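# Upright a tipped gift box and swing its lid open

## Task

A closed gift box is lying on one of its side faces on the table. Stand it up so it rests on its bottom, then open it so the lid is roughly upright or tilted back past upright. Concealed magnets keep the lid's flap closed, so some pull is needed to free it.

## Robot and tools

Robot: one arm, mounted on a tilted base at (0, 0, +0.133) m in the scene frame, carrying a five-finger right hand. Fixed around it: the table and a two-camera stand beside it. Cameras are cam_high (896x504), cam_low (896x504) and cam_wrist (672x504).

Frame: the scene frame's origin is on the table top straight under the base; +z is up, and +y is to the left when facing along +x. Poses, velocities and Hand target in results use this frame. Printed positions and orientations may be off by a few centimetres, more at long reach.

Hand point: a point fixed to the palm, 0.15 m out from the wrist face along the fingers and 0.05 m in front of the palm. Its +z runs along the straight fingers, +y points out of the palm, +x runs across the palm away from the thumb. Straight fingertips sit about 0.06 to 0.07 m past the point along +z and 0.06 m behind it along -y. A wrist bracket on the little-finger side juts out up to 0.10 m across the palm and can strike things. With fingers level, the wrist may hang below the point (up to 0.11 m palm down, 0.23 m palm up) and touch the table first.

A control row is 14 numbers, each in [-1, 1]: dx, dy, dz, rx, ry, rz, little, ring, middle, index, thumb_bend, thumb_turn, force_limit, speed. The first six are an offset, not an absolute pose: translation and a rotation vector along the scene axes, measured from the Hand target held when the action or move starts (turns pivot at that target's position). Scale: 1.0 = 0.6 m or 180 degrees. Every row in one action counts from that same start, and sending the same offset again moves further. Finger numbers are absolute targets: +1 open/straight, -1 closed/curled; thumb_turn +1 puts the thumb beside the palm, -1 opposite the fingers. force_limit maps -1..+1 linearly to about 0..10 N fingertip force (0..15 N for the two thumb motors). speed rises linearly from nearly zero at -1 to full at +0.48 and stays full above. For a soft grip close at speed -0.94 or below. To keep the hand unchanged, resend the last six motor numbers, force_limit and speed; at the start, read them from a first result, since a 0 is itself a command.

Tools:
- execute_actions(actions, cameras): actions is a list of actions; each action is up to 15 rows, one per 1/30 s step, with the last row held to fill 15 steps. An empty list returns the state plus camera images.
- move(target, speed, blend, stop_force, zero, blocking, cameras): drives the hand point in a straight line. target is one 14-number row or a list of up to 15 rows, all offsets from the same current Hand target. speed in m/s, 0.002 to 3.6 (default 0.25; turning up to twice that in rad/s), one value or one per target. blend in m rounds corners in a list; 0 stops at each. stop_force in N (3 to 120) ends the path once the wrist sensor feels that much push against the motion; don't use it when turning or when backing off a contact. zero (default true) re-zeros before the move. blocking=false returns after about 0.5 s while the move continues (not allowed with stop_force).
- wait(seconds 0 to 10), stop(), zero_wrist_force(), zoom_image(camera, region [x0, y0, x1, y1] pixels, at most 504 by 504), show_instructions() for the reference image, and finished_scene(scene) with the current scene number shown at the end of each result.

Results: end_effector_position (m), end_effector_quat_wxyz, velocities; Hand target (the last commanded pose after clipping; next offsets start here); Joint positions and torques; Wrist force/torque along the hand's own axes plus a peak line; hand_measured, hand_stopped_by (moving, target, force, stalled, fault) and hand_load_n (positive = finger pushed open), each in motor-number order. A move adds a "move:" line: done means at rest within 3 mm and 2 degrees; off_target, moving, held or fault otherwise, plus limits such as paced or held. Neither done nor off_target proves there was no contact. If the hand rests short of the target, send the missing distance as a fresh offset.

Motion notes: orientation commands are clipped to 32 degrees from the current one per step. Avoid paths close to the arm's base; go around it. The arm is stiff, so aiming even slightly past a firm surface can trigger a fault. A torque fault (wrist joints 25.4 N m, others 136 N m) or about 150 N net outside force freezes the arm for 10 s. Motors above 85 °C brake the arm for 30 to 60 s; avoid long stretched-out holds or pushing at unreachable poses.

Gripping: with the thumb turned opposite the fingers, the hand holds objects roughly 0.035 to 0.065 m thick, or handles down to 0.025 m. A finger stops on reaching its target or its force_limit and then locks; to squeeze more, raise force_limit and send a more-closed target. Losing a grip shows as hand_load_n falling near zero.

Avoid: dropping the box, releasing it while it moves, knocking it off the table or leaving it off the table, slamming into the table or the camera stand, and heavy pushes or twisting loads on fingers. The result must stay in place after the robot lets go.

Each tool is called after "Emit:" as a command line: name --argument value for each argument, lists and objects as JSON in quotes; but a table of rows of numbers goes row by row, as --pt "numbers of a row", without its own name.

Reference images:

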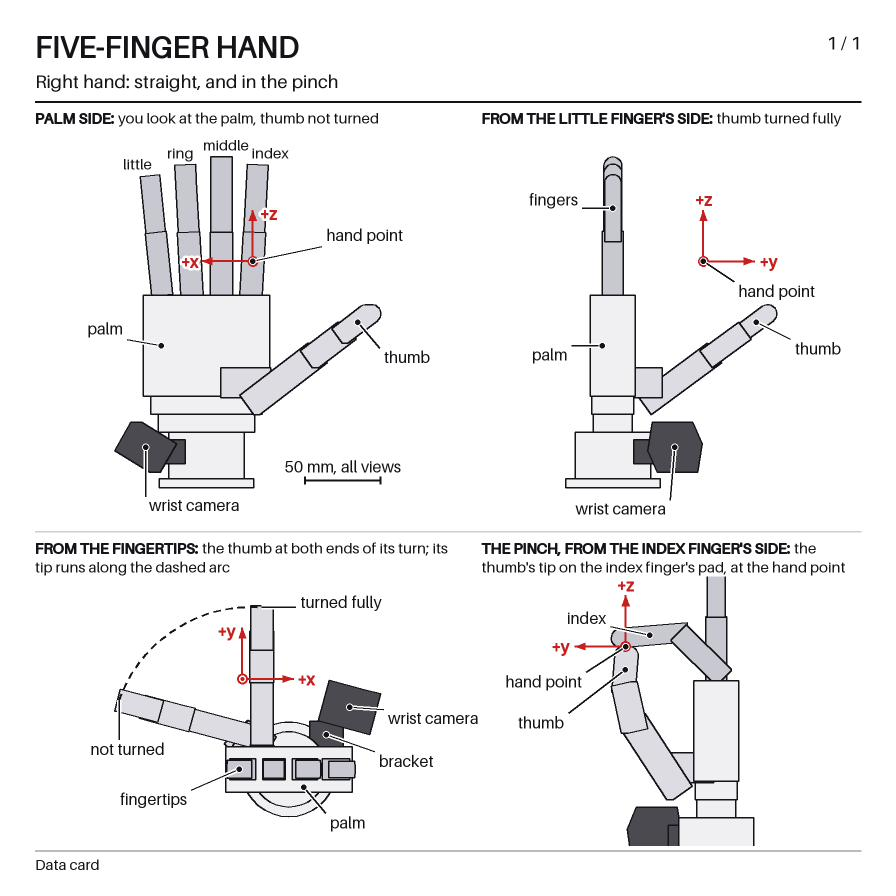

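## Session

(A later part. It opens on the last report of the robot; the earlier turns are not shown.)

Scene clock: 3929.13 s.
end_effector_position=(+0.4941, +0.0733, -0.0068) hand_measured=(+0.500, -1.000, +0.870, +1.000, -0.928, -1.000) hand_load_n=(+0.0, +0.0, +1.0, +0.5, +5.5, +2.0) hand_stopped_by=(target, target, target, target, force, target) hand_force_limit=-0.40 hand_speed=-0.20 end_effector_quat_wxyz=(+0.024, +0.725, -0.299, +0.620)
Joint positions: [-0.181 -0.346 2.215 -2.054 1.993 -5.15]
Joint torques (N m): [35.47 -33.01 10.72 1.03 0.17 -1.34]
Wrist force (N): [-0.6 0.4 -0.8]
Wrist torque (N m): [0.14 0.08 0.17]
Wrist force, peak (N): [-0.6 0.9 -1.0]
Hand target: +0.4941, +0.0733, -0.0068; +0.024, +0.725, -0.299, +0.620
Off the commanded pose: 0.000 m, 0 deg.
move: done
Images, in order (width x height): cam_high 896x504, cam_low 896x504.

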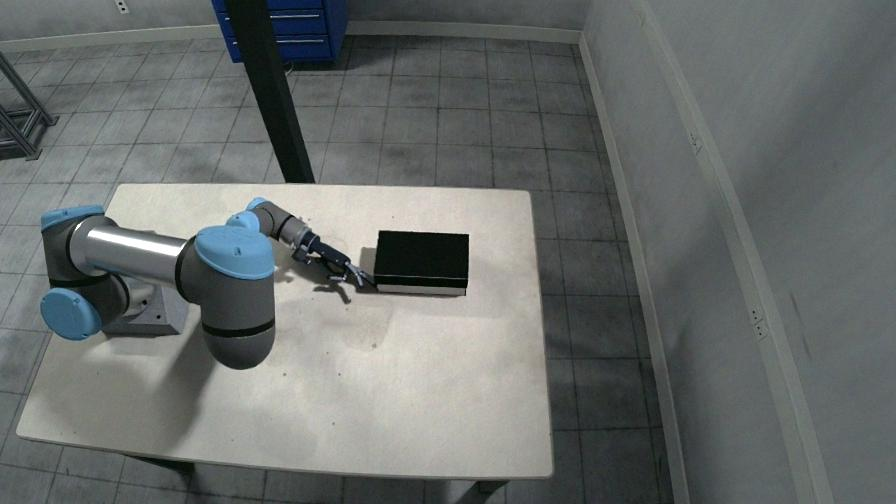

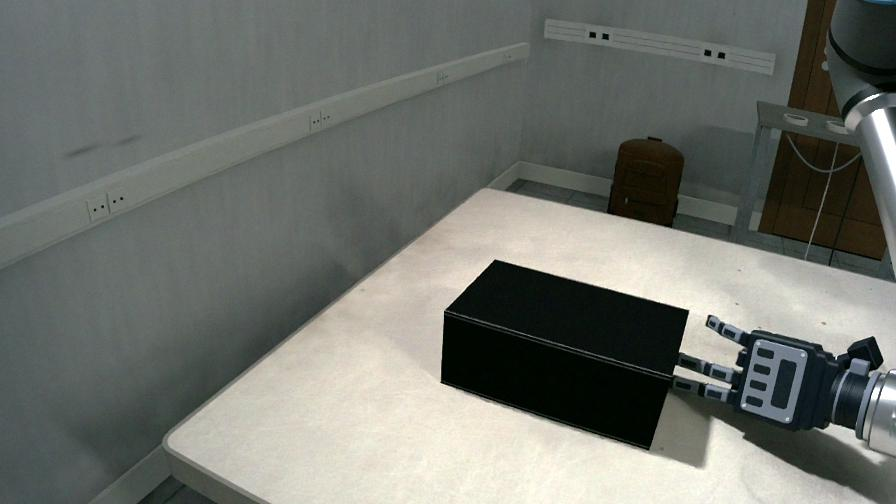

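Emit:
zoom_image --camera "cam_low" --region '[655, 340, 715, 400]'

Emit:
move --target '[0, 0, 0.0025, 0, 0, 0, 0.5, -1, 0.87, 1, -1, -1, -0.4, -0.2]' --speed 0.005

Emit:
move --target '[0, 0, 0.0025, 0, 0, 0, 0.5, -1, 0.87, 1, -1, -1, -0.4, -0.2]' --speed 0.005

Emit:
move --target '[0, 0, 0.0025, 0, 0, 0, 0.5, -1, 0.87, 1, -1, -1, -0.4, -0.2]' --speed 0.005 --cameras '["cam_low", "cam_high"]'

Emit:
zoom_image --camera "cam_high" --region '[355, 265, 385, 295]'

Emit:
zoom_image --camera "cam_low" --region '[670, 300, 710, 340]'

Scaled by 8.400 from the camera's 896x504 image, which has a finer 1280x720 frame.

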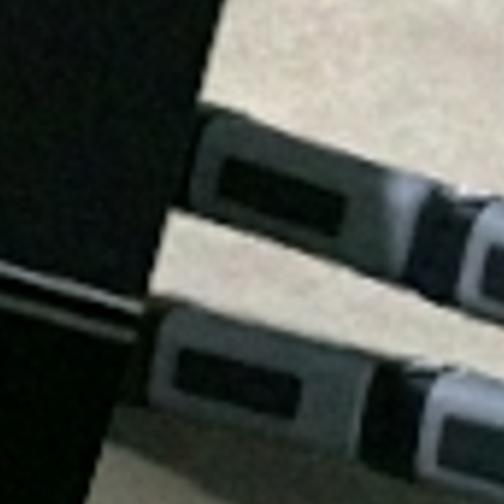

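Scene clock: 3935.27 s.
end_effector_position=(+0.4941, +0.0733, -0.0053) hand_measured=(+0.500, -1.000, +0.870, +1.000, -0.928, -1.000) hand_load_n=(+0.0, +0.0, +0.5, +0.0, +5.5, +2.0) hand_stopped_by=(target, target, target, target, force, target) hand_force_limit=-0.40 hand_speed=-0.20 end_effector_quat_wxyz=(+0.024, +0.725, -0.299, +0.620)
Joint positions: [-0.177 -0.349 2.216 -2.052 1.997 -5.151]
Joint torques (N m): [33.38 -30.83 9.98 0.92 -0.12 -1.15]
Wrist force (N): [-0.9 0.7 -0.6]
Wrist torque (N m): [0.16 0.13 0.16]
Wrist force, peak (N): [-0.8 0.7 -1.2]
Hand target: +0.4941, +0.0733, -0.0053; +0.024, +0.725, -0.299, +0.620
Off the commanded pose: 0.000 m, 0 deg.
move: done

Scene clock: 3935.97 s.
end_effector_position=(+0.4941, +0.0733, -0.0038) hand_measured=(+0.500, -1.000, +0.870, +1.000, -0.928, -1.000) hand_load_n=(+0.0, +0.0, +1.0, +0.0, +5.5, +1.5) hand_stopped_by=(target, target, target, target, force, target) hand_force_limit=-0.40 hand_speed=-0.20 end_effector_quat_wxyz=(+0.024, +0.725, -0.299, +0.620)
Joint positions: [-0.173 -0.353 2.217 -2.05 2 -5.151]
Joint torques (N m): [32.83 -30.3 10.15 0.88 -0.04 -1.25]
Wrist force (N): [-0.5 0.7 -0.7]
Wrist torque (N m): [0.16 0.07 0.18]
Wrist force, peak (N): [-0.8 0.6 -1.0]
Hand target: +0.4941, +0.0733, -0.0038; +0.024, +0.725, -0.299, +0.620
Off the commanded pose: 0.000 m, 0 deg.
move: done

Scene clock: 3936.67 s.
end_effector_position=(+0.4941, +0.0733, -0.0023) hand_measured=(+0.500, -1.000, +0.870, +1.000, -0.928, -1.000) hand_load_n=(+0.0, +0.0, +0.5, +0.0, +5.5, +2.0) hand_stopped_by=(target, target, target, target, force, target) hand_force_limit=-0.40 hand_speed=-0.20 end_effector_quat_wxyz=(+0.024, +0.725, -0.299, +0.620)
Joint positions: [-0.17 -0.356 2.218 -2.048 2.004 -5.152]
Joint torques (N m): [33.11 -30.79 9.8 0.94 -0.04 -1.2]
Wrist force (N): [-0.4 0.5 -1.1]
Wrist torque (N m): [0.17 0.05 0.18]
Wrist force, peak (N): [-0.6 0.9 -0.9]
Hand target: +0.4941, +0.0733, -0.0023; +0.024, +0.725, -0.299, +0.620
Off the commanded pose: 0.000 m, 0 deg.
move: done
Images, in order (width x height): cam_high 896x504, cam_low 896x504.

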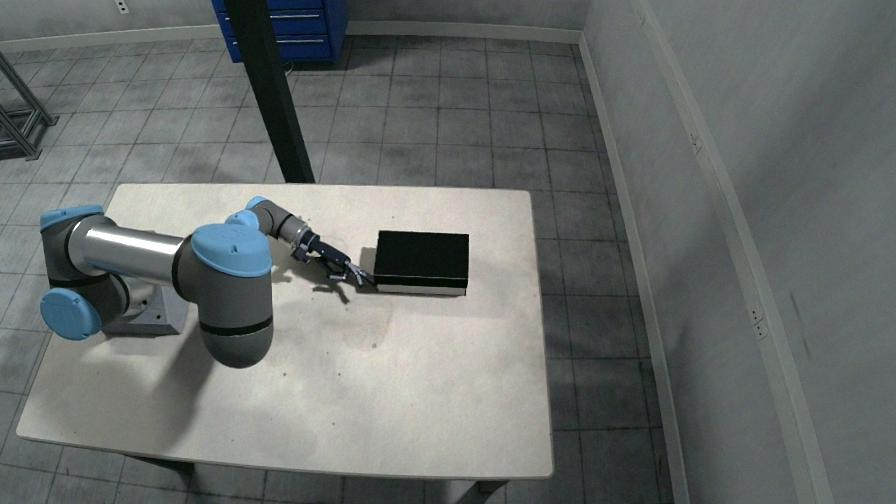

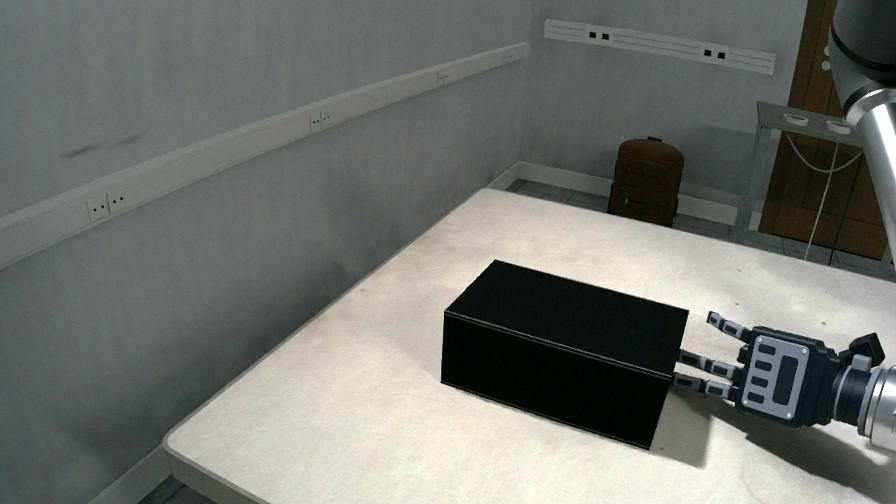

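Scaled by 16.800 from the camera's 896x504 image, which has a finer 1280x720 frame.

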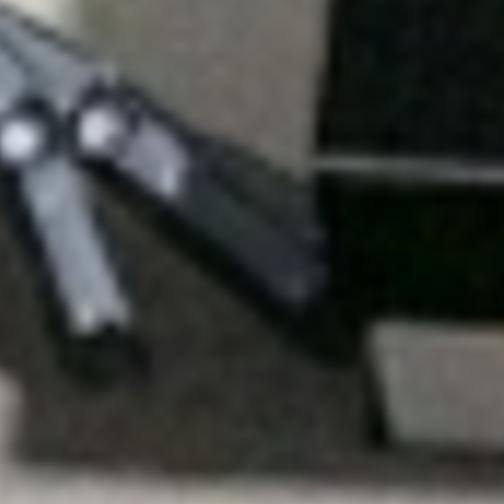

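Scaled by 12.600 from the camera's 896x504 image, which has a finer 1280x720 frame.

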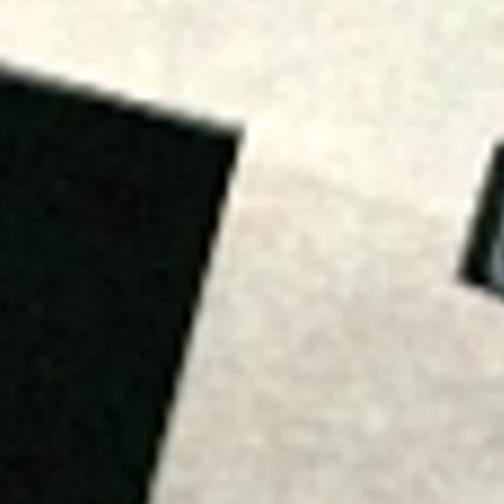

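Emit:
move --pt "-0.0133 0 0 0 0 0 0.5 -1 0.87 1 -1 -1 -0.4 -0.2" --pt "-0.0133 0.0017 -0.0187 0.0556 0 0 0.5 -1 0.91 1 -1 -1 -0.4 -0.2" --pt "0.0008 0.0017 -0.0187 0.0556 0 0 0.5 -1 0.91 1 -1 -1 -0.4 -0.2" --speed 0.02 --cameras '["cam_low", "cam_high"]'

Emit:
zoom_image --camera "cam_high" --region '[355, 265, 385, 295]'

Emit:
zoom_image --camera "cam_low" --region '[670, 300, 710, 340]'

Emit:
move --target '[0, 0, -0.012, 0, 0, 0, 0.5, -1, 0.91, 1, -1, -1, -0.4, -0.2]' --speed 0.003 --stop_force 3

Scene clock: 3960.43 s.
end_effector_position=(+0.4947, +0.0743, -0.0135) hand_measured=(+0.500, -1.000, +0.910, +1.000, -0.928, -1.000) hand_load_n=(-0.5, +0.0, +0.0, +0.0, +5.5, +1.5) hand_stopped_by=(target, target, target, target, force, target) hand_force_limit=-0.40 hand_speed=-0.20 end_effector_quat_wxyz=(-0.040, +0.724, -0.352, +0.592)
Joint positions: [-0.187 -0.427 2.241 -1.912 2.005 -4.958]
Joint torques (N m): [36.71 -25.05 11.03 -2.92 0.31 -1.12]
Wrist force (N): [-0.5 1.2 -1.1]
Wrist torque (N m): [0.16 0.12 0.16]
Wrist force, peak (N): [-0.7 1.1 -1.4]
Hand target: +0.4946, +0.0744, -0.0135; -0.040, +0.724, -0.352, +0.592
Off the commanded pose: 0.000 m, 0 deg.
move: done
Images, in order (width x height): cam_high 896x504, cam_low 896x504.

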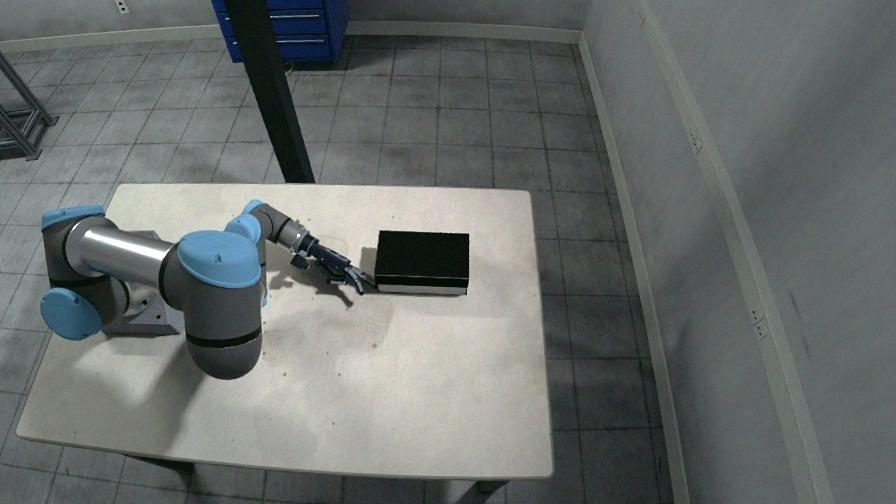

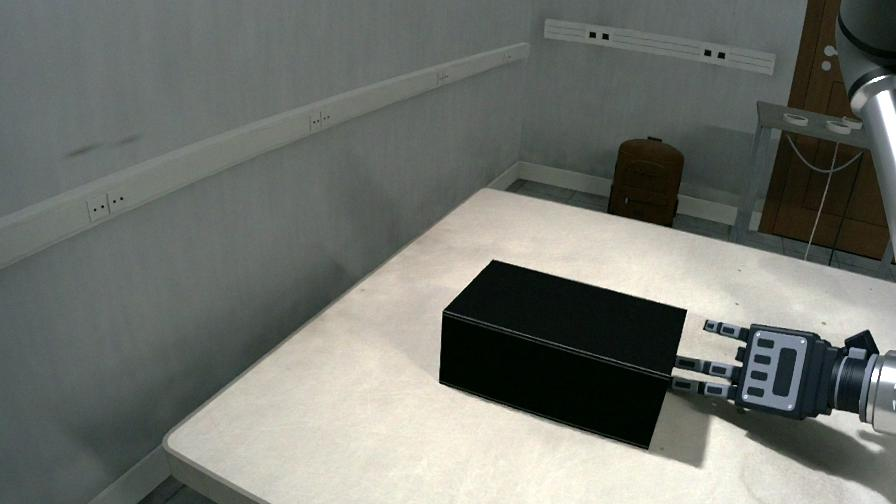

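Scaled by 16.800 from the camera's 896x504 image, which has a finer 1280x720 frame.

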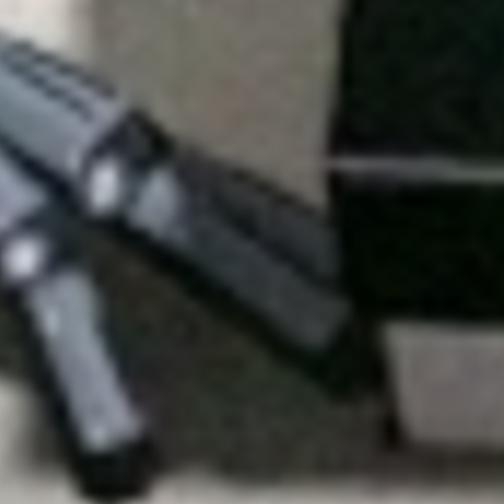

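Scaled by 12.600 from the camera's 896x504 image, which has a finer 1280x720 frame.

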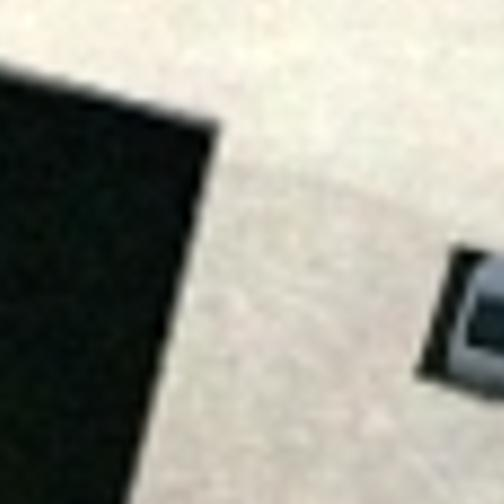

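Scene clock: 3962.07 s.
end_effector_position=(+0.4946, +0.0744, -0.0158) hand_measured=(+0.500, -1.000, +0.910, +1.000, -0.928, -1.000) hand_load_n=(+0.0, +0.0, +0.5, +0.0, +5.5, +1.5) hand_stopped_by=(target, target, target, target, force, target) hand_force_limit=-0.40 hand_speed=-0.20 end_effector_quat_wxyz=(-0.040, +0.724, -0.352, +0.592)
Joint positions: [-0.193 -0.422 2.24 -1.916 2 -4.957]
Joint torques (N m): [35.91 -34.06 9.36 1.83 0.96 -0.14]
Wrist force (N): [1.5 -0.6 -3.2]
Wrist torque (N m): [0.35 0.25 0.22]
Wrist force, peak (N): [2.7 -1.3 -3.6]
Hand target: +0.4946, +0.0744, -0.0158; -0.040, +0.724, -0.352, +0.592 (not the last commanded pose)
Off the commanded pose: 0.005 m, 0 deg.
move: contact

Emit:
zoom_image --camera "cam_high" --region '[360, 220, 420, 305]'

Emit:
zoom_image --camera "cam_high" --region '[420, 220, 480, 305]'

Scaled by 5.929 from the camera's 896x504 image, which has a finer 1280x720 frame.
This view is cut from an older image: the scene may have changed since it was taken.

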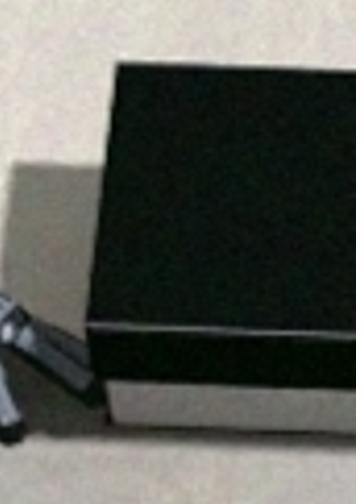

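Scaled by 5.929 from the camera's 896x504 image, which has a finer 1280x720 frame.
This view is cut from an older image: the scene may have changed since it was taken.

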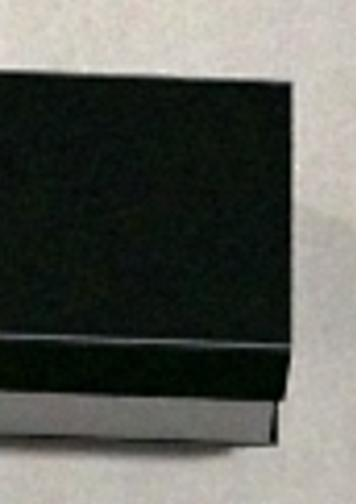

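Emit:
move --pt "0 0 0.0035 0 0 0 0.5 -1 0.91 1 -1 -1 -0.4 -0.2" --pt "0 0 0.0035 0 0 0 0.5 -1 0.86 1 -1 -1 -0.4 -0.2" --pt "0 0.0083 0.0035 0 0 0 0.5 -1 0.86 1 -1 -1 -0.4 -0.2" --pt "0.0048 0.0083 0.0035 0 0 0 0.5 -1 0.86 1 -1 -1 -0.4 -0.2" --speed 0.01 --cameras '["cam_low", "cam_high"]'

Emit:
zoom_image --camera "cam_high" --region '[355, 265, 385, 295]'

Emit:
zoom_image --camera "cam_low" --region '[670, 300, 710, 340]'

Emit:
move --target '[0, 0, -0.012, 0, 0, 0, 0.5, -1, 0.86, 1, -1, -1, -0.4, -0.2]' --speed 0.003 --stop_force 3

Scene clock: 3989.23 s.
end_effector_position=(+0.4976, +0.0793, -0.0138) hand_measured=(+0.500, -1.000, +0.860, +1.000, -0.928, -1.000) hand_load_n=(+0.0, +0.0, +0.5, -0.5, +5.5, +2.0) hand_stopped_by=(target, target, target, target, force, target) hand_force_limit=-0.40 hand_speed=-0.20 end_effector_quat_wxyz=(-0.040, +0.724, -0.352, +0.592)
Joint positions: [-0.176 -0.419 2.226 -1.905 2.016 -4.959]
Joint torques (N m): [38.21 -31.68 8.95 -1.73 0.36 -1.26]
Wrist force (N): [-0.4 0.9 -1.5]
Wrist torque (N m): [0.17 0.12 0.21]
Wrist force, peak (N): [2.1 -0.5 -3.4]
Hand target: +0.4975, +0.0793, -0.0137; -0.040, +0.724, -0.352, +0.592
Off the commanded pose: 0.000 m, 0 deg.
move: done
Images, in order (width x height): cam_high 896x504, cam_low 896x504.

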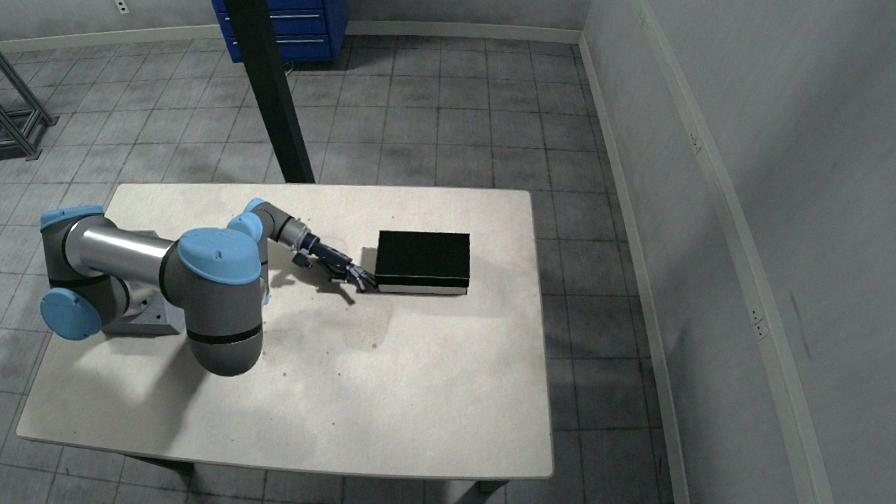

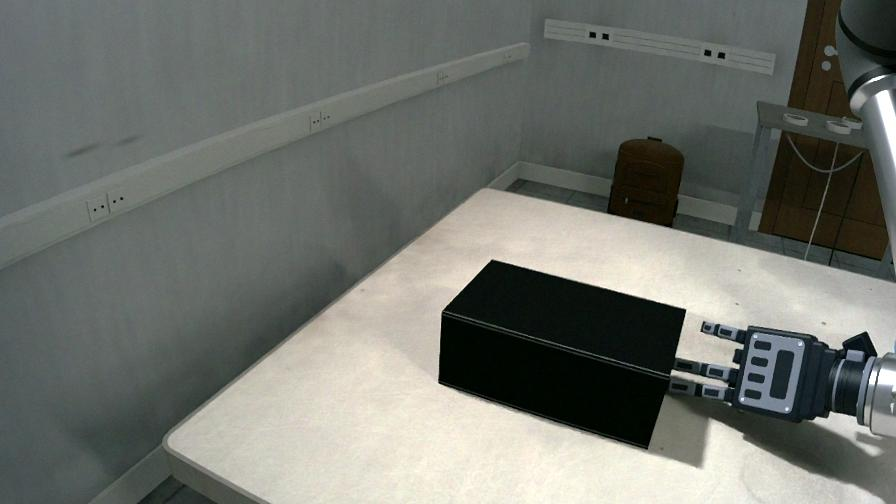

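Scaled by 16.800 from the camera's 896x504 image, which has a finer 1280x720 frame.

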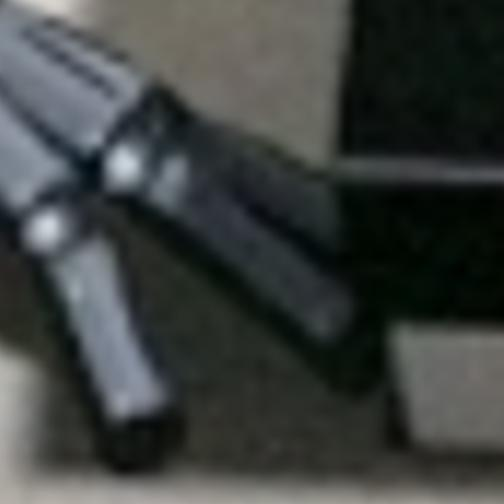

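Scaled by 12.600 from the camera's 896x504 image, which has a finer 1280x720 frame.

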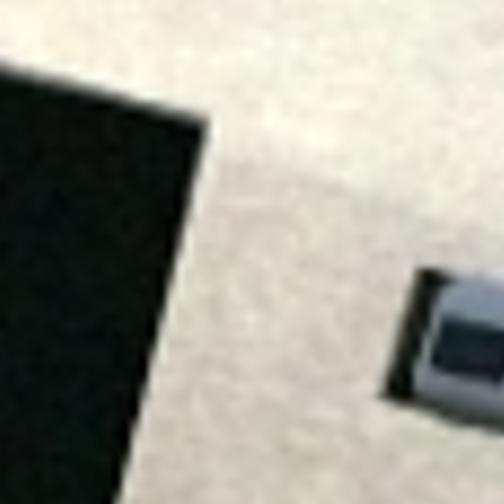

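Scene clock: 3990.43 s.
end_effector_position=(+0.4975, +0.0793, -0.0146) hand_measured=(+0.500, -1.000, +0.860, +1.000, -0.928, -1.000) hand_load_n=(+0.0, +0.0, +0.5, +0.0, +6.0, +2.0) hand_stopped_by=(target, target, target, target, force, target) hand_force_limit=-0.40 hand_speed=-0.20 end_effector_quat_wxyz=(-0.040, +0.724, -0.352, +0.592)
Joint positions: [-0.178 -0.417 2.226 -1.907 2.014 -4.959]
Joint torques (N m): [35.94 -33.71 10.05 1.95 0.97 -0.45]
Wrist force (N): [1.7 -0.6 -2.5]
Wrist torque (N m): [0.26 0.26 0.32]
Wrist force, peak (N): [2.7 -0.5 -2.9]
Hand target: +0.4975, +0.0793, -0.0146; -0.040, +0.724, -0.352, +0.592 (not the last commanded pose)
Off the commanded pose: 0.006 m, 0 deg.
move: contact

Emit:
move --pt "0 0 0.0014 0 0 0 0.5 -1 0.86 1 -1 -1 -0.4 -0.2" --pt "0 -0.004 0.0014 0 0 0 0.5 -1 0.86 1 -1 -1 -0.4 -0.2" --pt "0.0004 -0.004 0.0014 0 0 0 0.5 -1 0.86 1 -1 -1 -0.4 -0.2" --pt "0.0004 -0.004 -0.0007 0 0 0 0.5 -1 0.86 1 -1 -1 -0.4 -0.2" --speed 0.008

Emit:
move --target '[-0.0003, 0, 0.0029, -0.0222, 0, 0, 0.5, -1, 0.86, 1, -1, -1, -0.4, -0.2]' --speed 0.01

Emit:
move --target '[-0.0003, 0, 0.0015, -0.0111, 0, 0, 0.5, -1, 0.86, 1, -1, -1, -0.4, -0.2]' --speed 0.01 --cameras '["cam_low", "cam_high"]'

Emit:
zoom_image --camera "cam_high" --region '[355, 265, 385, 295]'

Emit:
zoom_image --camera "cam_low" --region '[670, 300, 710, 340]'

Scene clock: 4001.57 s.
end_effector_position=(+0.4978, +0.0769, -0.0151) hand_measured=(+0.500, -1.000, +0.860, +1.000, -0.928, -1.000) hand_load_n=(+0.0, +0.0, +0.5, +0.5, +5.5, +2.0) hand_stopped_by=(target, target, target, target, force, target) hand_force_limit=-0.40 hand_speed=-0.20 end_effector_quat_wxyz=(-0.040, +0.724, -0.352, +0.592)
Joint positions: [-0.185 -0.421 2.229 -1.906 2.007 -4.958]
Joint torques (N m): [31.29 -23.74 -1.18 -1.97 -0.26 1.09]
Wrist force (N): [4.7 -1.9 -5.3]
Wrist torque (N m): [0.53 0.42 0.46]
Wrist force, peak (N): [4.8 -1.9 -5.5]
Hand target: +0.4977, +0.0769, -0.0150; -0.040, +0.724, -0.352, +0.592
Off the commanded pose: 0.000 m, 0 deg.
move: done

Scene clock: 4005.27 s.
end_effector_position=(+0.4975, +0.0769, -0.0133) hand_measured=(+0.500, -1.000, +0.860, +1.000, -0.928, -1.000) hand_load_n=(+0.0, +0.0, +1.0, +0.5, +5.5, +2.0) hand_stopped_by=(target, target, target, target, force, target) hand_force_limit=-0.40 hand_speed=-0.20 end_effector_quat_wxyz=(-0.014, +0.725, -0.331, +0.604)
Joint positions: [-0.181 -0.387 2.217 -1.965 2.005 -5.036]
Joint torques (N m): [33.81 -21.77 0.96 -0.85 -1.68 0.19]
Wrist force (N): [5.8 -2.0 -3.0]
Wrist torque (N m): [0.44 0.38 0.59]
Wrist force, peak (N): [4.8 -1.7 -5.7]
Hand target: +0.4975, +0.0769, -0.0133; -0.014, +0.725, -0.331, +0.604
Off the commanded pose: 0.000 m, 0 deg.
move: done

Scene clock: 4007.23 s.
end_effector_position=(+0.4974, +0.0769, -0.0124) hand_measured=(+0.500, -1.000, +0.860, +1.000, -0.928, -1.000) hand_load_n=(+0.5, +0.0, +1.0, +0.5, +5.5, +2.0) hand_stopped_by=(target, target, target, target, force, target) hand_force_limit=-0.40 hand_speed=-0.20 end_effector_quat_wxyz=(-0.002, +0.725, -0.321, +0.609)
Joint positions: [-0.181 -0.369 2.212 -1.993 2.002 -5.074]
Joint torques (N m): [34.18 -20.62 2.24 -0.77 -1.36 0.16]
Wrist force (N): [5.7 -3.3 -1.9]
Wrist torque (N m): [0.38 0.45 0.57]
Wrist force, peak (N): [6.1 -2.4 -2.6]
Hand target: +0.4974, +0.0769, -0.0124; -0.002, +0.725, -0.321, +0.609
Off the commanded pose: 0.000 m, 0 deg.
move: done
Images, in order (width x height): cam_high 896x504, cam_low 896x504.

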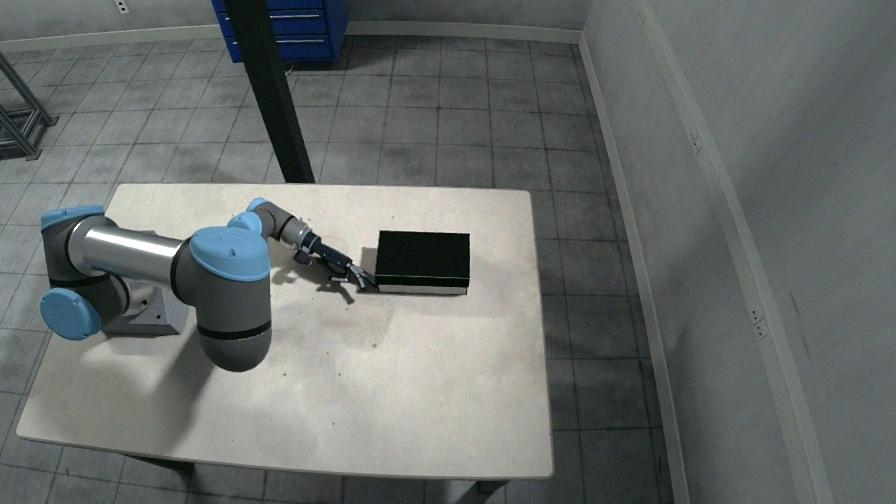

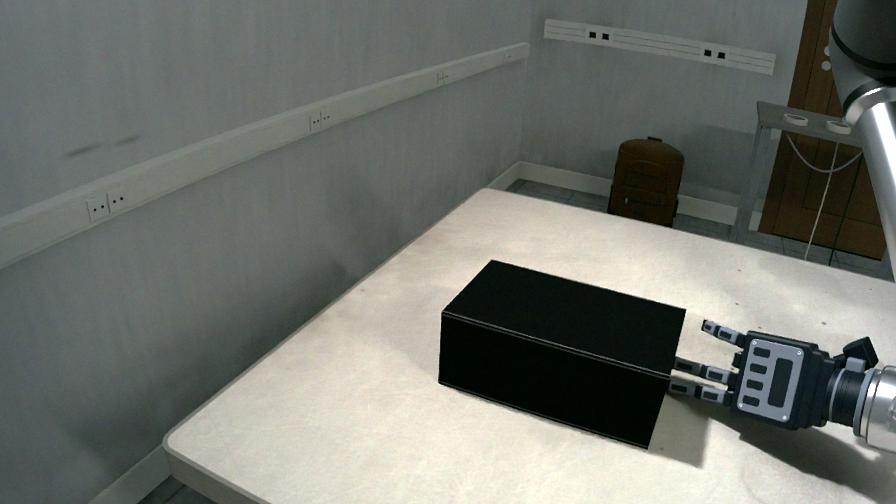

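Scaled by 16.800 from the camera's 896x504 image, which has a finer 1280x720 frame.

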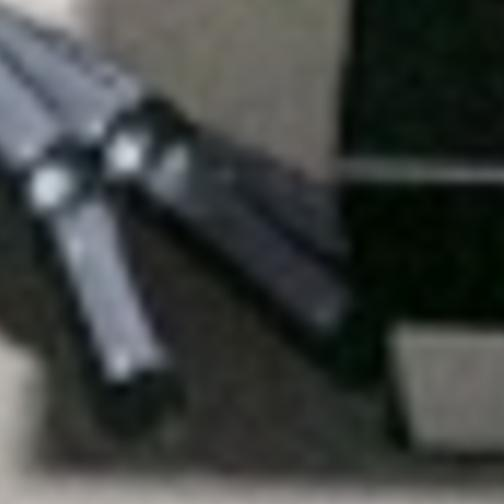

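Scaled by 12.600 from the camera's 896x504 image, which has a finer 1280x720 frame.

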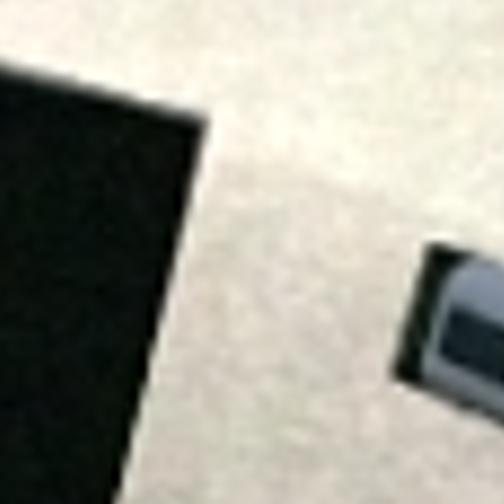

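Emit:
move --target '[-0.0003, 0, 0.0007, -0.00556, 0, 0, 0.5, -1, 0.86, 1, -1, -1, -0.4, -0.2]' --speed 0.01 --cameras '["cam_low", "cam_high"]'

Emit:
zoom_image --camera "cam_low" --region '[670, 300, 710, 340]'

Emit:
zoom_image --camera "cam_high" --region '[355, 265, 385, 295]'

Scene clock: 4036.00 s.
end_effector_position=(+0.4972, +0.0769, -0.0120) hand_measured=(+0.500, -1.000, +0.860, +1.000, -0.928, -1.000) hand_load_n=(+0.0, +0.0, +1.0, +0.5, +6.0, +2.0) hand_stopped_by=(target, target, target, target, force, target) hand_force_limit=-0.40 hand_speed=-0.20 end_effector_quat_wxyz=(+0.005, +0.725, -0.315, +0.612)
Joint positions: [-0.181 -0.36 2.209 -2.008 2 -5.093]
Joint torques (N m): [32.97 -21.03 1.28 -0.73 -1.26 0.06]
Wrist force (N): [5.7 -3.4 -1.6]
Wrist torque (N m): [0.42 0.48 0.58]
Wrist force, peak (N): [6.0 -3.8 -1.5]
Hand target: +0.4972, +0.0769, -0.0120; +0.005, +0.725, -0.316, +0.612
Off the commanded pose: 0.000 m, 0 deg.
move: done
Images, in order (width x height): cam_high 896x504, cam_low 896x504.

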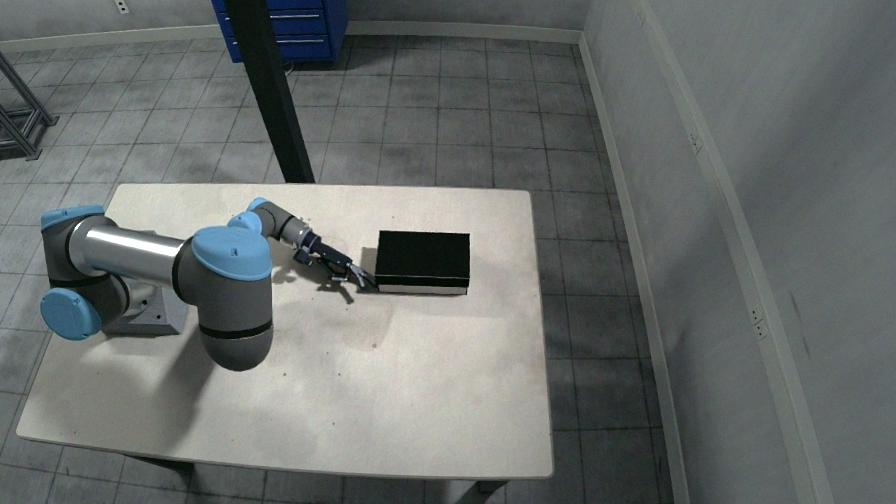

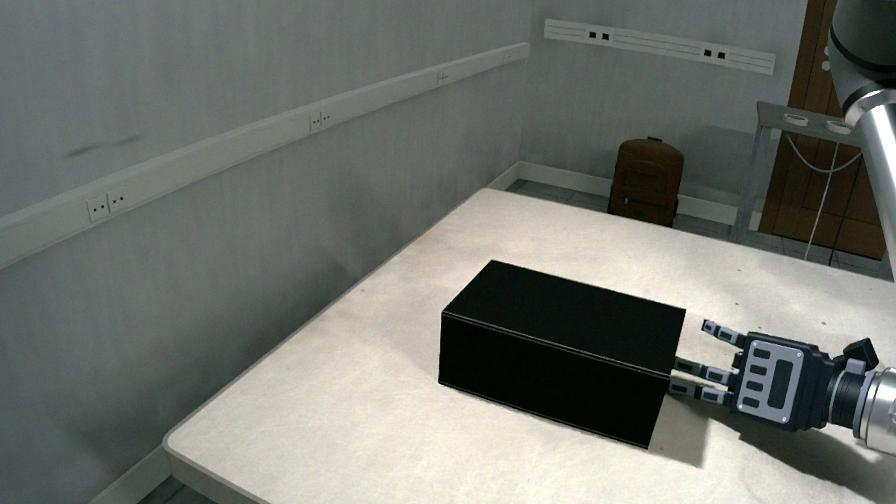

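Scaled by 12.600 from the camera's 896x504 image, which has a finer 1280x720 frame.

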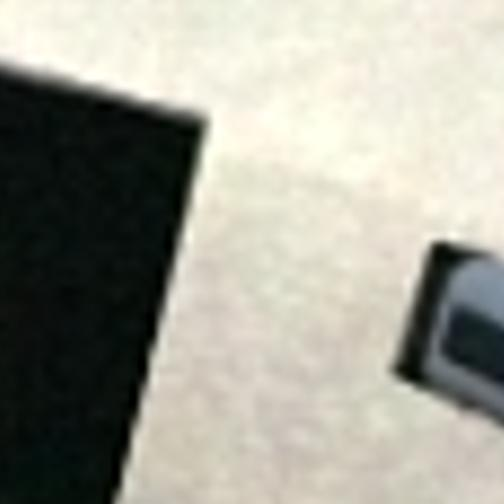

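Scaled by 16.800 from the camera's 896x504 image, which has a finer 1280x720 frame.

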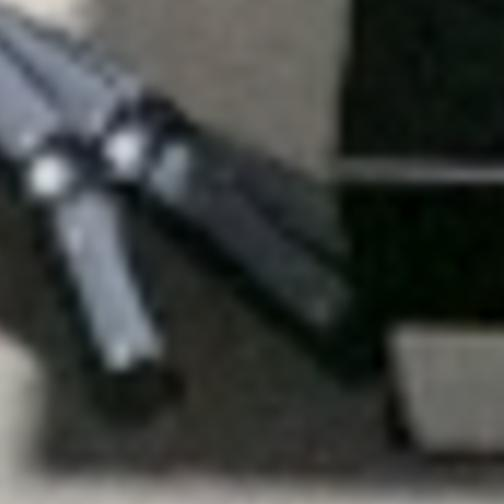

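Emit:
move --target '[-0.0003, 0, 0.0007, -0.00556, 0, 0, 0.5, -1, 0.86, 1, -1, -1, -0.4, -0.2]' --speed 0.01

Emit:
move --target '[-0.0003, 0, 0.0007, -0.00556, 0, 0, 0.5, -1, 0.86, 1, -1, -1, -0.4, -0.2]' --speed 0.01 --cameras '["cam_low", "cam_high"]'

Emit:
zoom_image --camera "cam_low" --region '[670, 300, 710, 340]'

Emit:
zoom_image --camera "cam_high" --region '[355, 265, 385, 295]'

Scene clock: 4044.43 s.
end_effector_position=(+0.4970, +0.0769, -0.0116) hand_measured=(+0.500, -1.000, +0.860, +1.000, -0.928, -1.000) hand_load_n=(+0.5, +0.0, +1.0, +0.5, +6.0, +2.0) hand_stopped_by=(target, target, target, target, force, target) hand_force_limit=-0.40 hand_speed=-0.20 end_effector_quat_wxyz=(+0.011, +0.725, -0.310, +0.615)
Joint positions: [-0.181 -0.351 2.206 -2.023 1.998 -5.112]
Joint torques (N m): [20.2 -20.32 1.85 -0.83 -1.2 0.16]
Wrist force (N): [5.8 -2.9 -1.2]
Wrist torque (N m): [0.43 0.42 0.60]
Wrist force, peak (N): [5.9 -3.4 -1.6]
Hand target: +0.4970, +0.0769, -0.0116; +0.011, +0.725, -0.310, +0.615
Off the commanded pose: 0.000 m, 0 deg.
move: done

Scene clock: 4045.53 s.
end_effector_position=(+0.4968, +0.0769, -0.0111) hand_measured=(+0.500, -1.000, +0.860, +1.000, -0.928, -1.000) hand_load_n=(+0.0, +0.0, +0.5, +0.5, +5.5, +2.0) hand_stopped_by=(target, target, target, target, force, target) hand_force_limit=-0.40 hand_speed=-0.20 end_effector_quat_wxyz=(+0.017, +0.725, -0.305, +0.618)
Joint positions: [-0.181 -0.343 2.203 -2.037 1.995 -5.131]
Joint torques (N m): [20.39 -21.91 2.16 -0.9 -1.36 0.17]
Wrist force (N): [5.2 -2.7 -1.5]
Wrist torque (N m): [0.41 0.47 0.55]
Wrist force, peak (N): [5.8 -3.0 -1.2]
Hand target: +0.4968, +0.0769, -0.0111; +0.017, +0.725, -0.305, +0.618
Off the commanded pose: 0.000 m, 0 deg.
move: done
Images, in order (width x height): cam_high 896x504, cam_low 896x504.

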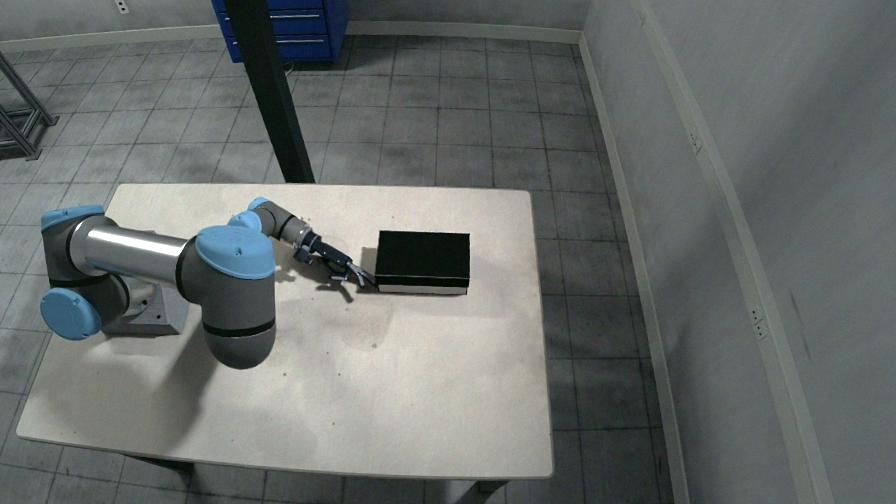

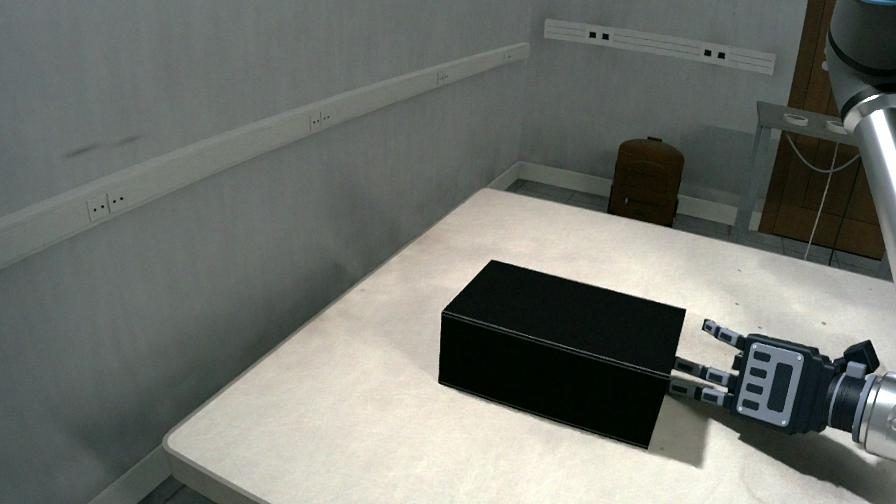

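Scaled by 12.600 from the camera's 896x504 image, which has a finer 1280x720 frame.

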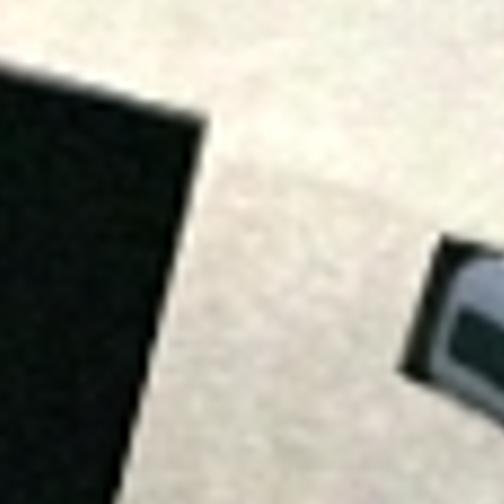

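Scaled by 16.800 from the camera's 896x504 image, which has a finer 1280x720 frame.

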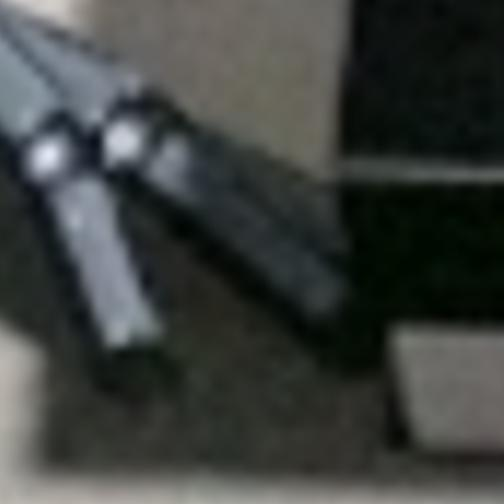

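Emit:
move --target '[-0.00025, 0, 0.0006, -0.00556, 0, 0, 0.5, -1, 0.86, 1, -1, -1, -0.4, -0.2]' --speed 0.01

Emit:
move --target '[-0.00025, 0, 0.0006, -0.00556, 0, 0, 0.5, -1, 0.86, 1, -1, -1, -0.4, -0.2]' --speed 0.01

Emit:
move --target '[-0.00025, 0, 0.0006, -0.00556, 0, 0, 0.5, -1, 0.86, 1, -1, -1, -0.4, -0.2]' --speed 0.01 --cameras '["cam_low", "cam_high"]'

Emit:
zoom_image --camera "cam_low" --region '[670, 300, 710, 340]'

Emit:
zoom_image --camera "cam_high" --region '[355, 265, 385, 295]'

Scene clock: 4055.33 s.
end_effector_position=(+0.4967, +0.0769, -0.0108) hand_measured=(+0.500, -1.000, +0.860, +1.000, -0.928, -1.000) hand_load_n=(+0.0, +0.0, +0.5, +0.5, +5.5, +2.0) hand_stopped_by=(target, target, target, target, force, target) hand_force_limit=-0.40 hand_speed=-0.20 end_effector_quat_wxyz=(+0.024, +0.725, -0.299, +0.620)
Joint positions: [-0.182 -0.334 2.2 -2.052 1.992 -5.15]
Joint torques (N m): [19.97 -21.54 2.26 -0.96 -1.13 0.16]
Wrist force (N): [6.0 -2.8 -1.5]
Wrist torque (N m): [0.44 0.44 0.59]
Wrist force, peak (N): [5.9 -3.2 -1.6]
Hand target: +0.4967, +0.0769, -0.0108; +0.024, +0.725, -0.299, +0.620
Off the commanded pose: 0.000 m, 0 deg.
move: done

Scene clock: 4056.43 s.
end_effector_position=(+0.4965, +0.0769, -0.0104) hand_measured=(+0.500, -1.000, +0.860, +1.000, -0.928, -1.000) hand_load_n=(+0.0, +0.0, +1.0, +0.5, +5.5, +2.0) hand_stopped_by=(target, target, target, target, force, target) hand_force_limit=-0.40 hand_speed=-0.20 end_effector_quat_wxyz=(+0.030, +0.724, -0.294, +0.623)
Joint positions: [-0.183 -0.325 2.197 -2.066 1.988 -5.168]
Joint torques (N m): [20.79 -21.13 1.98 -0.89 -0.94 0.11]
Wrist force (N): [6.3 -2.8 -1.6]
Wrist torque (N m): [0.46 0.46 0.61]
Wrist force, peak (N): [6.3 -3.3 -1.9]
Hand target: +0.4965, +0.0769, -0.0104; +0.030, +0.724, -0.294, +0.623
Off the commanded pose: 0.000 m, 0 deg.
move: done

Scene clock: 4057.53 s.
end_effector_position=(+0.4964, +0.0769, -0.0101) hand_measured=(+0.500, -1.000, +0.860, +1.000, -0.928, -1.000) hand_load_n=(+0.0, +0.0, +0.5, +0.5, +5.5, +2.0) hand_stopped_by=(target, target, target, target, force, target) hand_force_limit=-0.40 hand_speed=-0.20 end_effector_quat_wxyz=(+0.036, +0.724, -0.288, +0.625)
Joint positions: [-0.184 -0.316 2.194 -2.08 1.985 -5.187]
Joint torques (N m): [20.35 -21.49 2.29 -0.96 -0.81 0.11]
Wrist force (N): [6.5 -2.8 -2.0]
Wrist torque (N m): [0.49 0.50 0.62]
Wrist force, peak (N): [6.6 -3.1 -2.5]
Hand target: +0.4964, +0.0769, -0.0101; +0.036, +0.724, -0.289, +0.625
Off the commanded pose: 0.000 m, 0 deg.
move: done
Images, in order (width x height): cam_high 896x504, cam_low 896x504.

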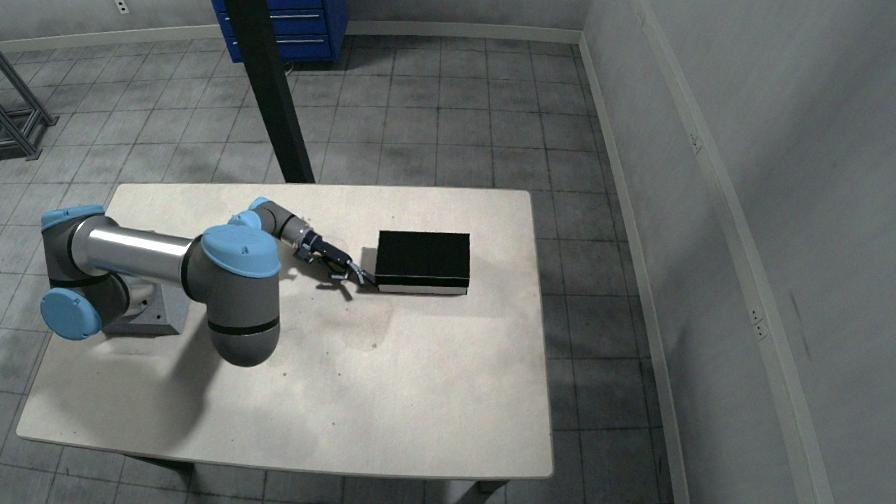

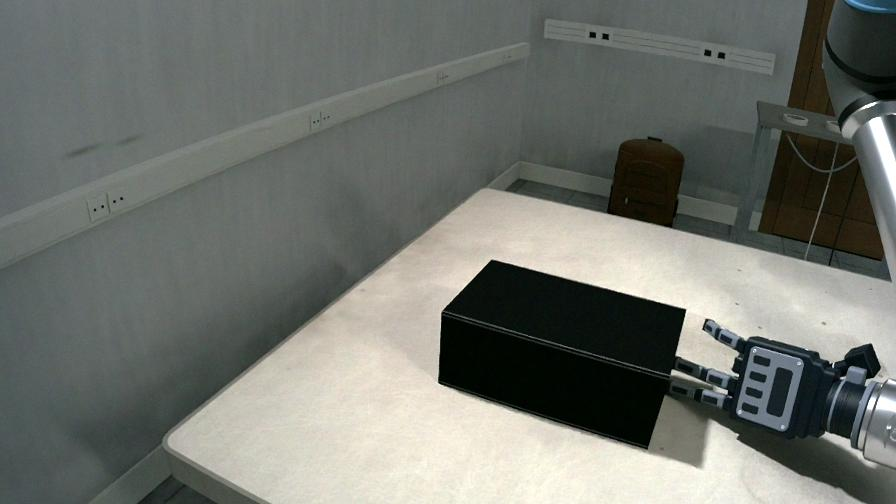

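Scaled by 12.600 from the camera's 896x504 image, which has a finer 1280x720 frame.

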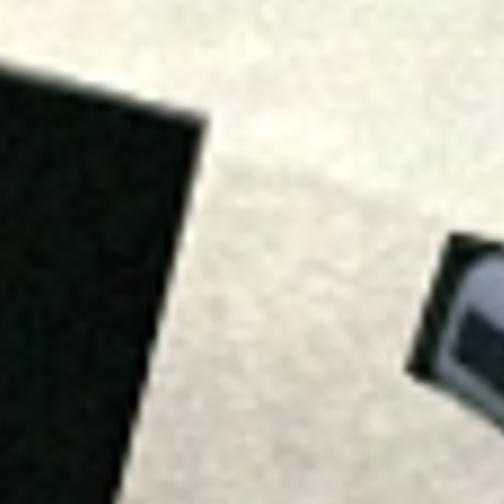

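Scaled by 16.800 from the camera's 896x504 image, which has a finer 1280x720 frame.

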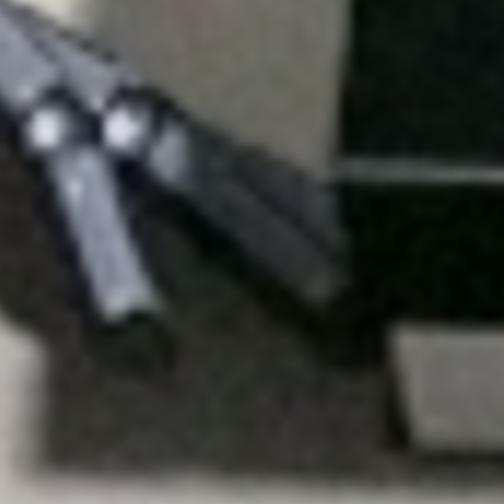

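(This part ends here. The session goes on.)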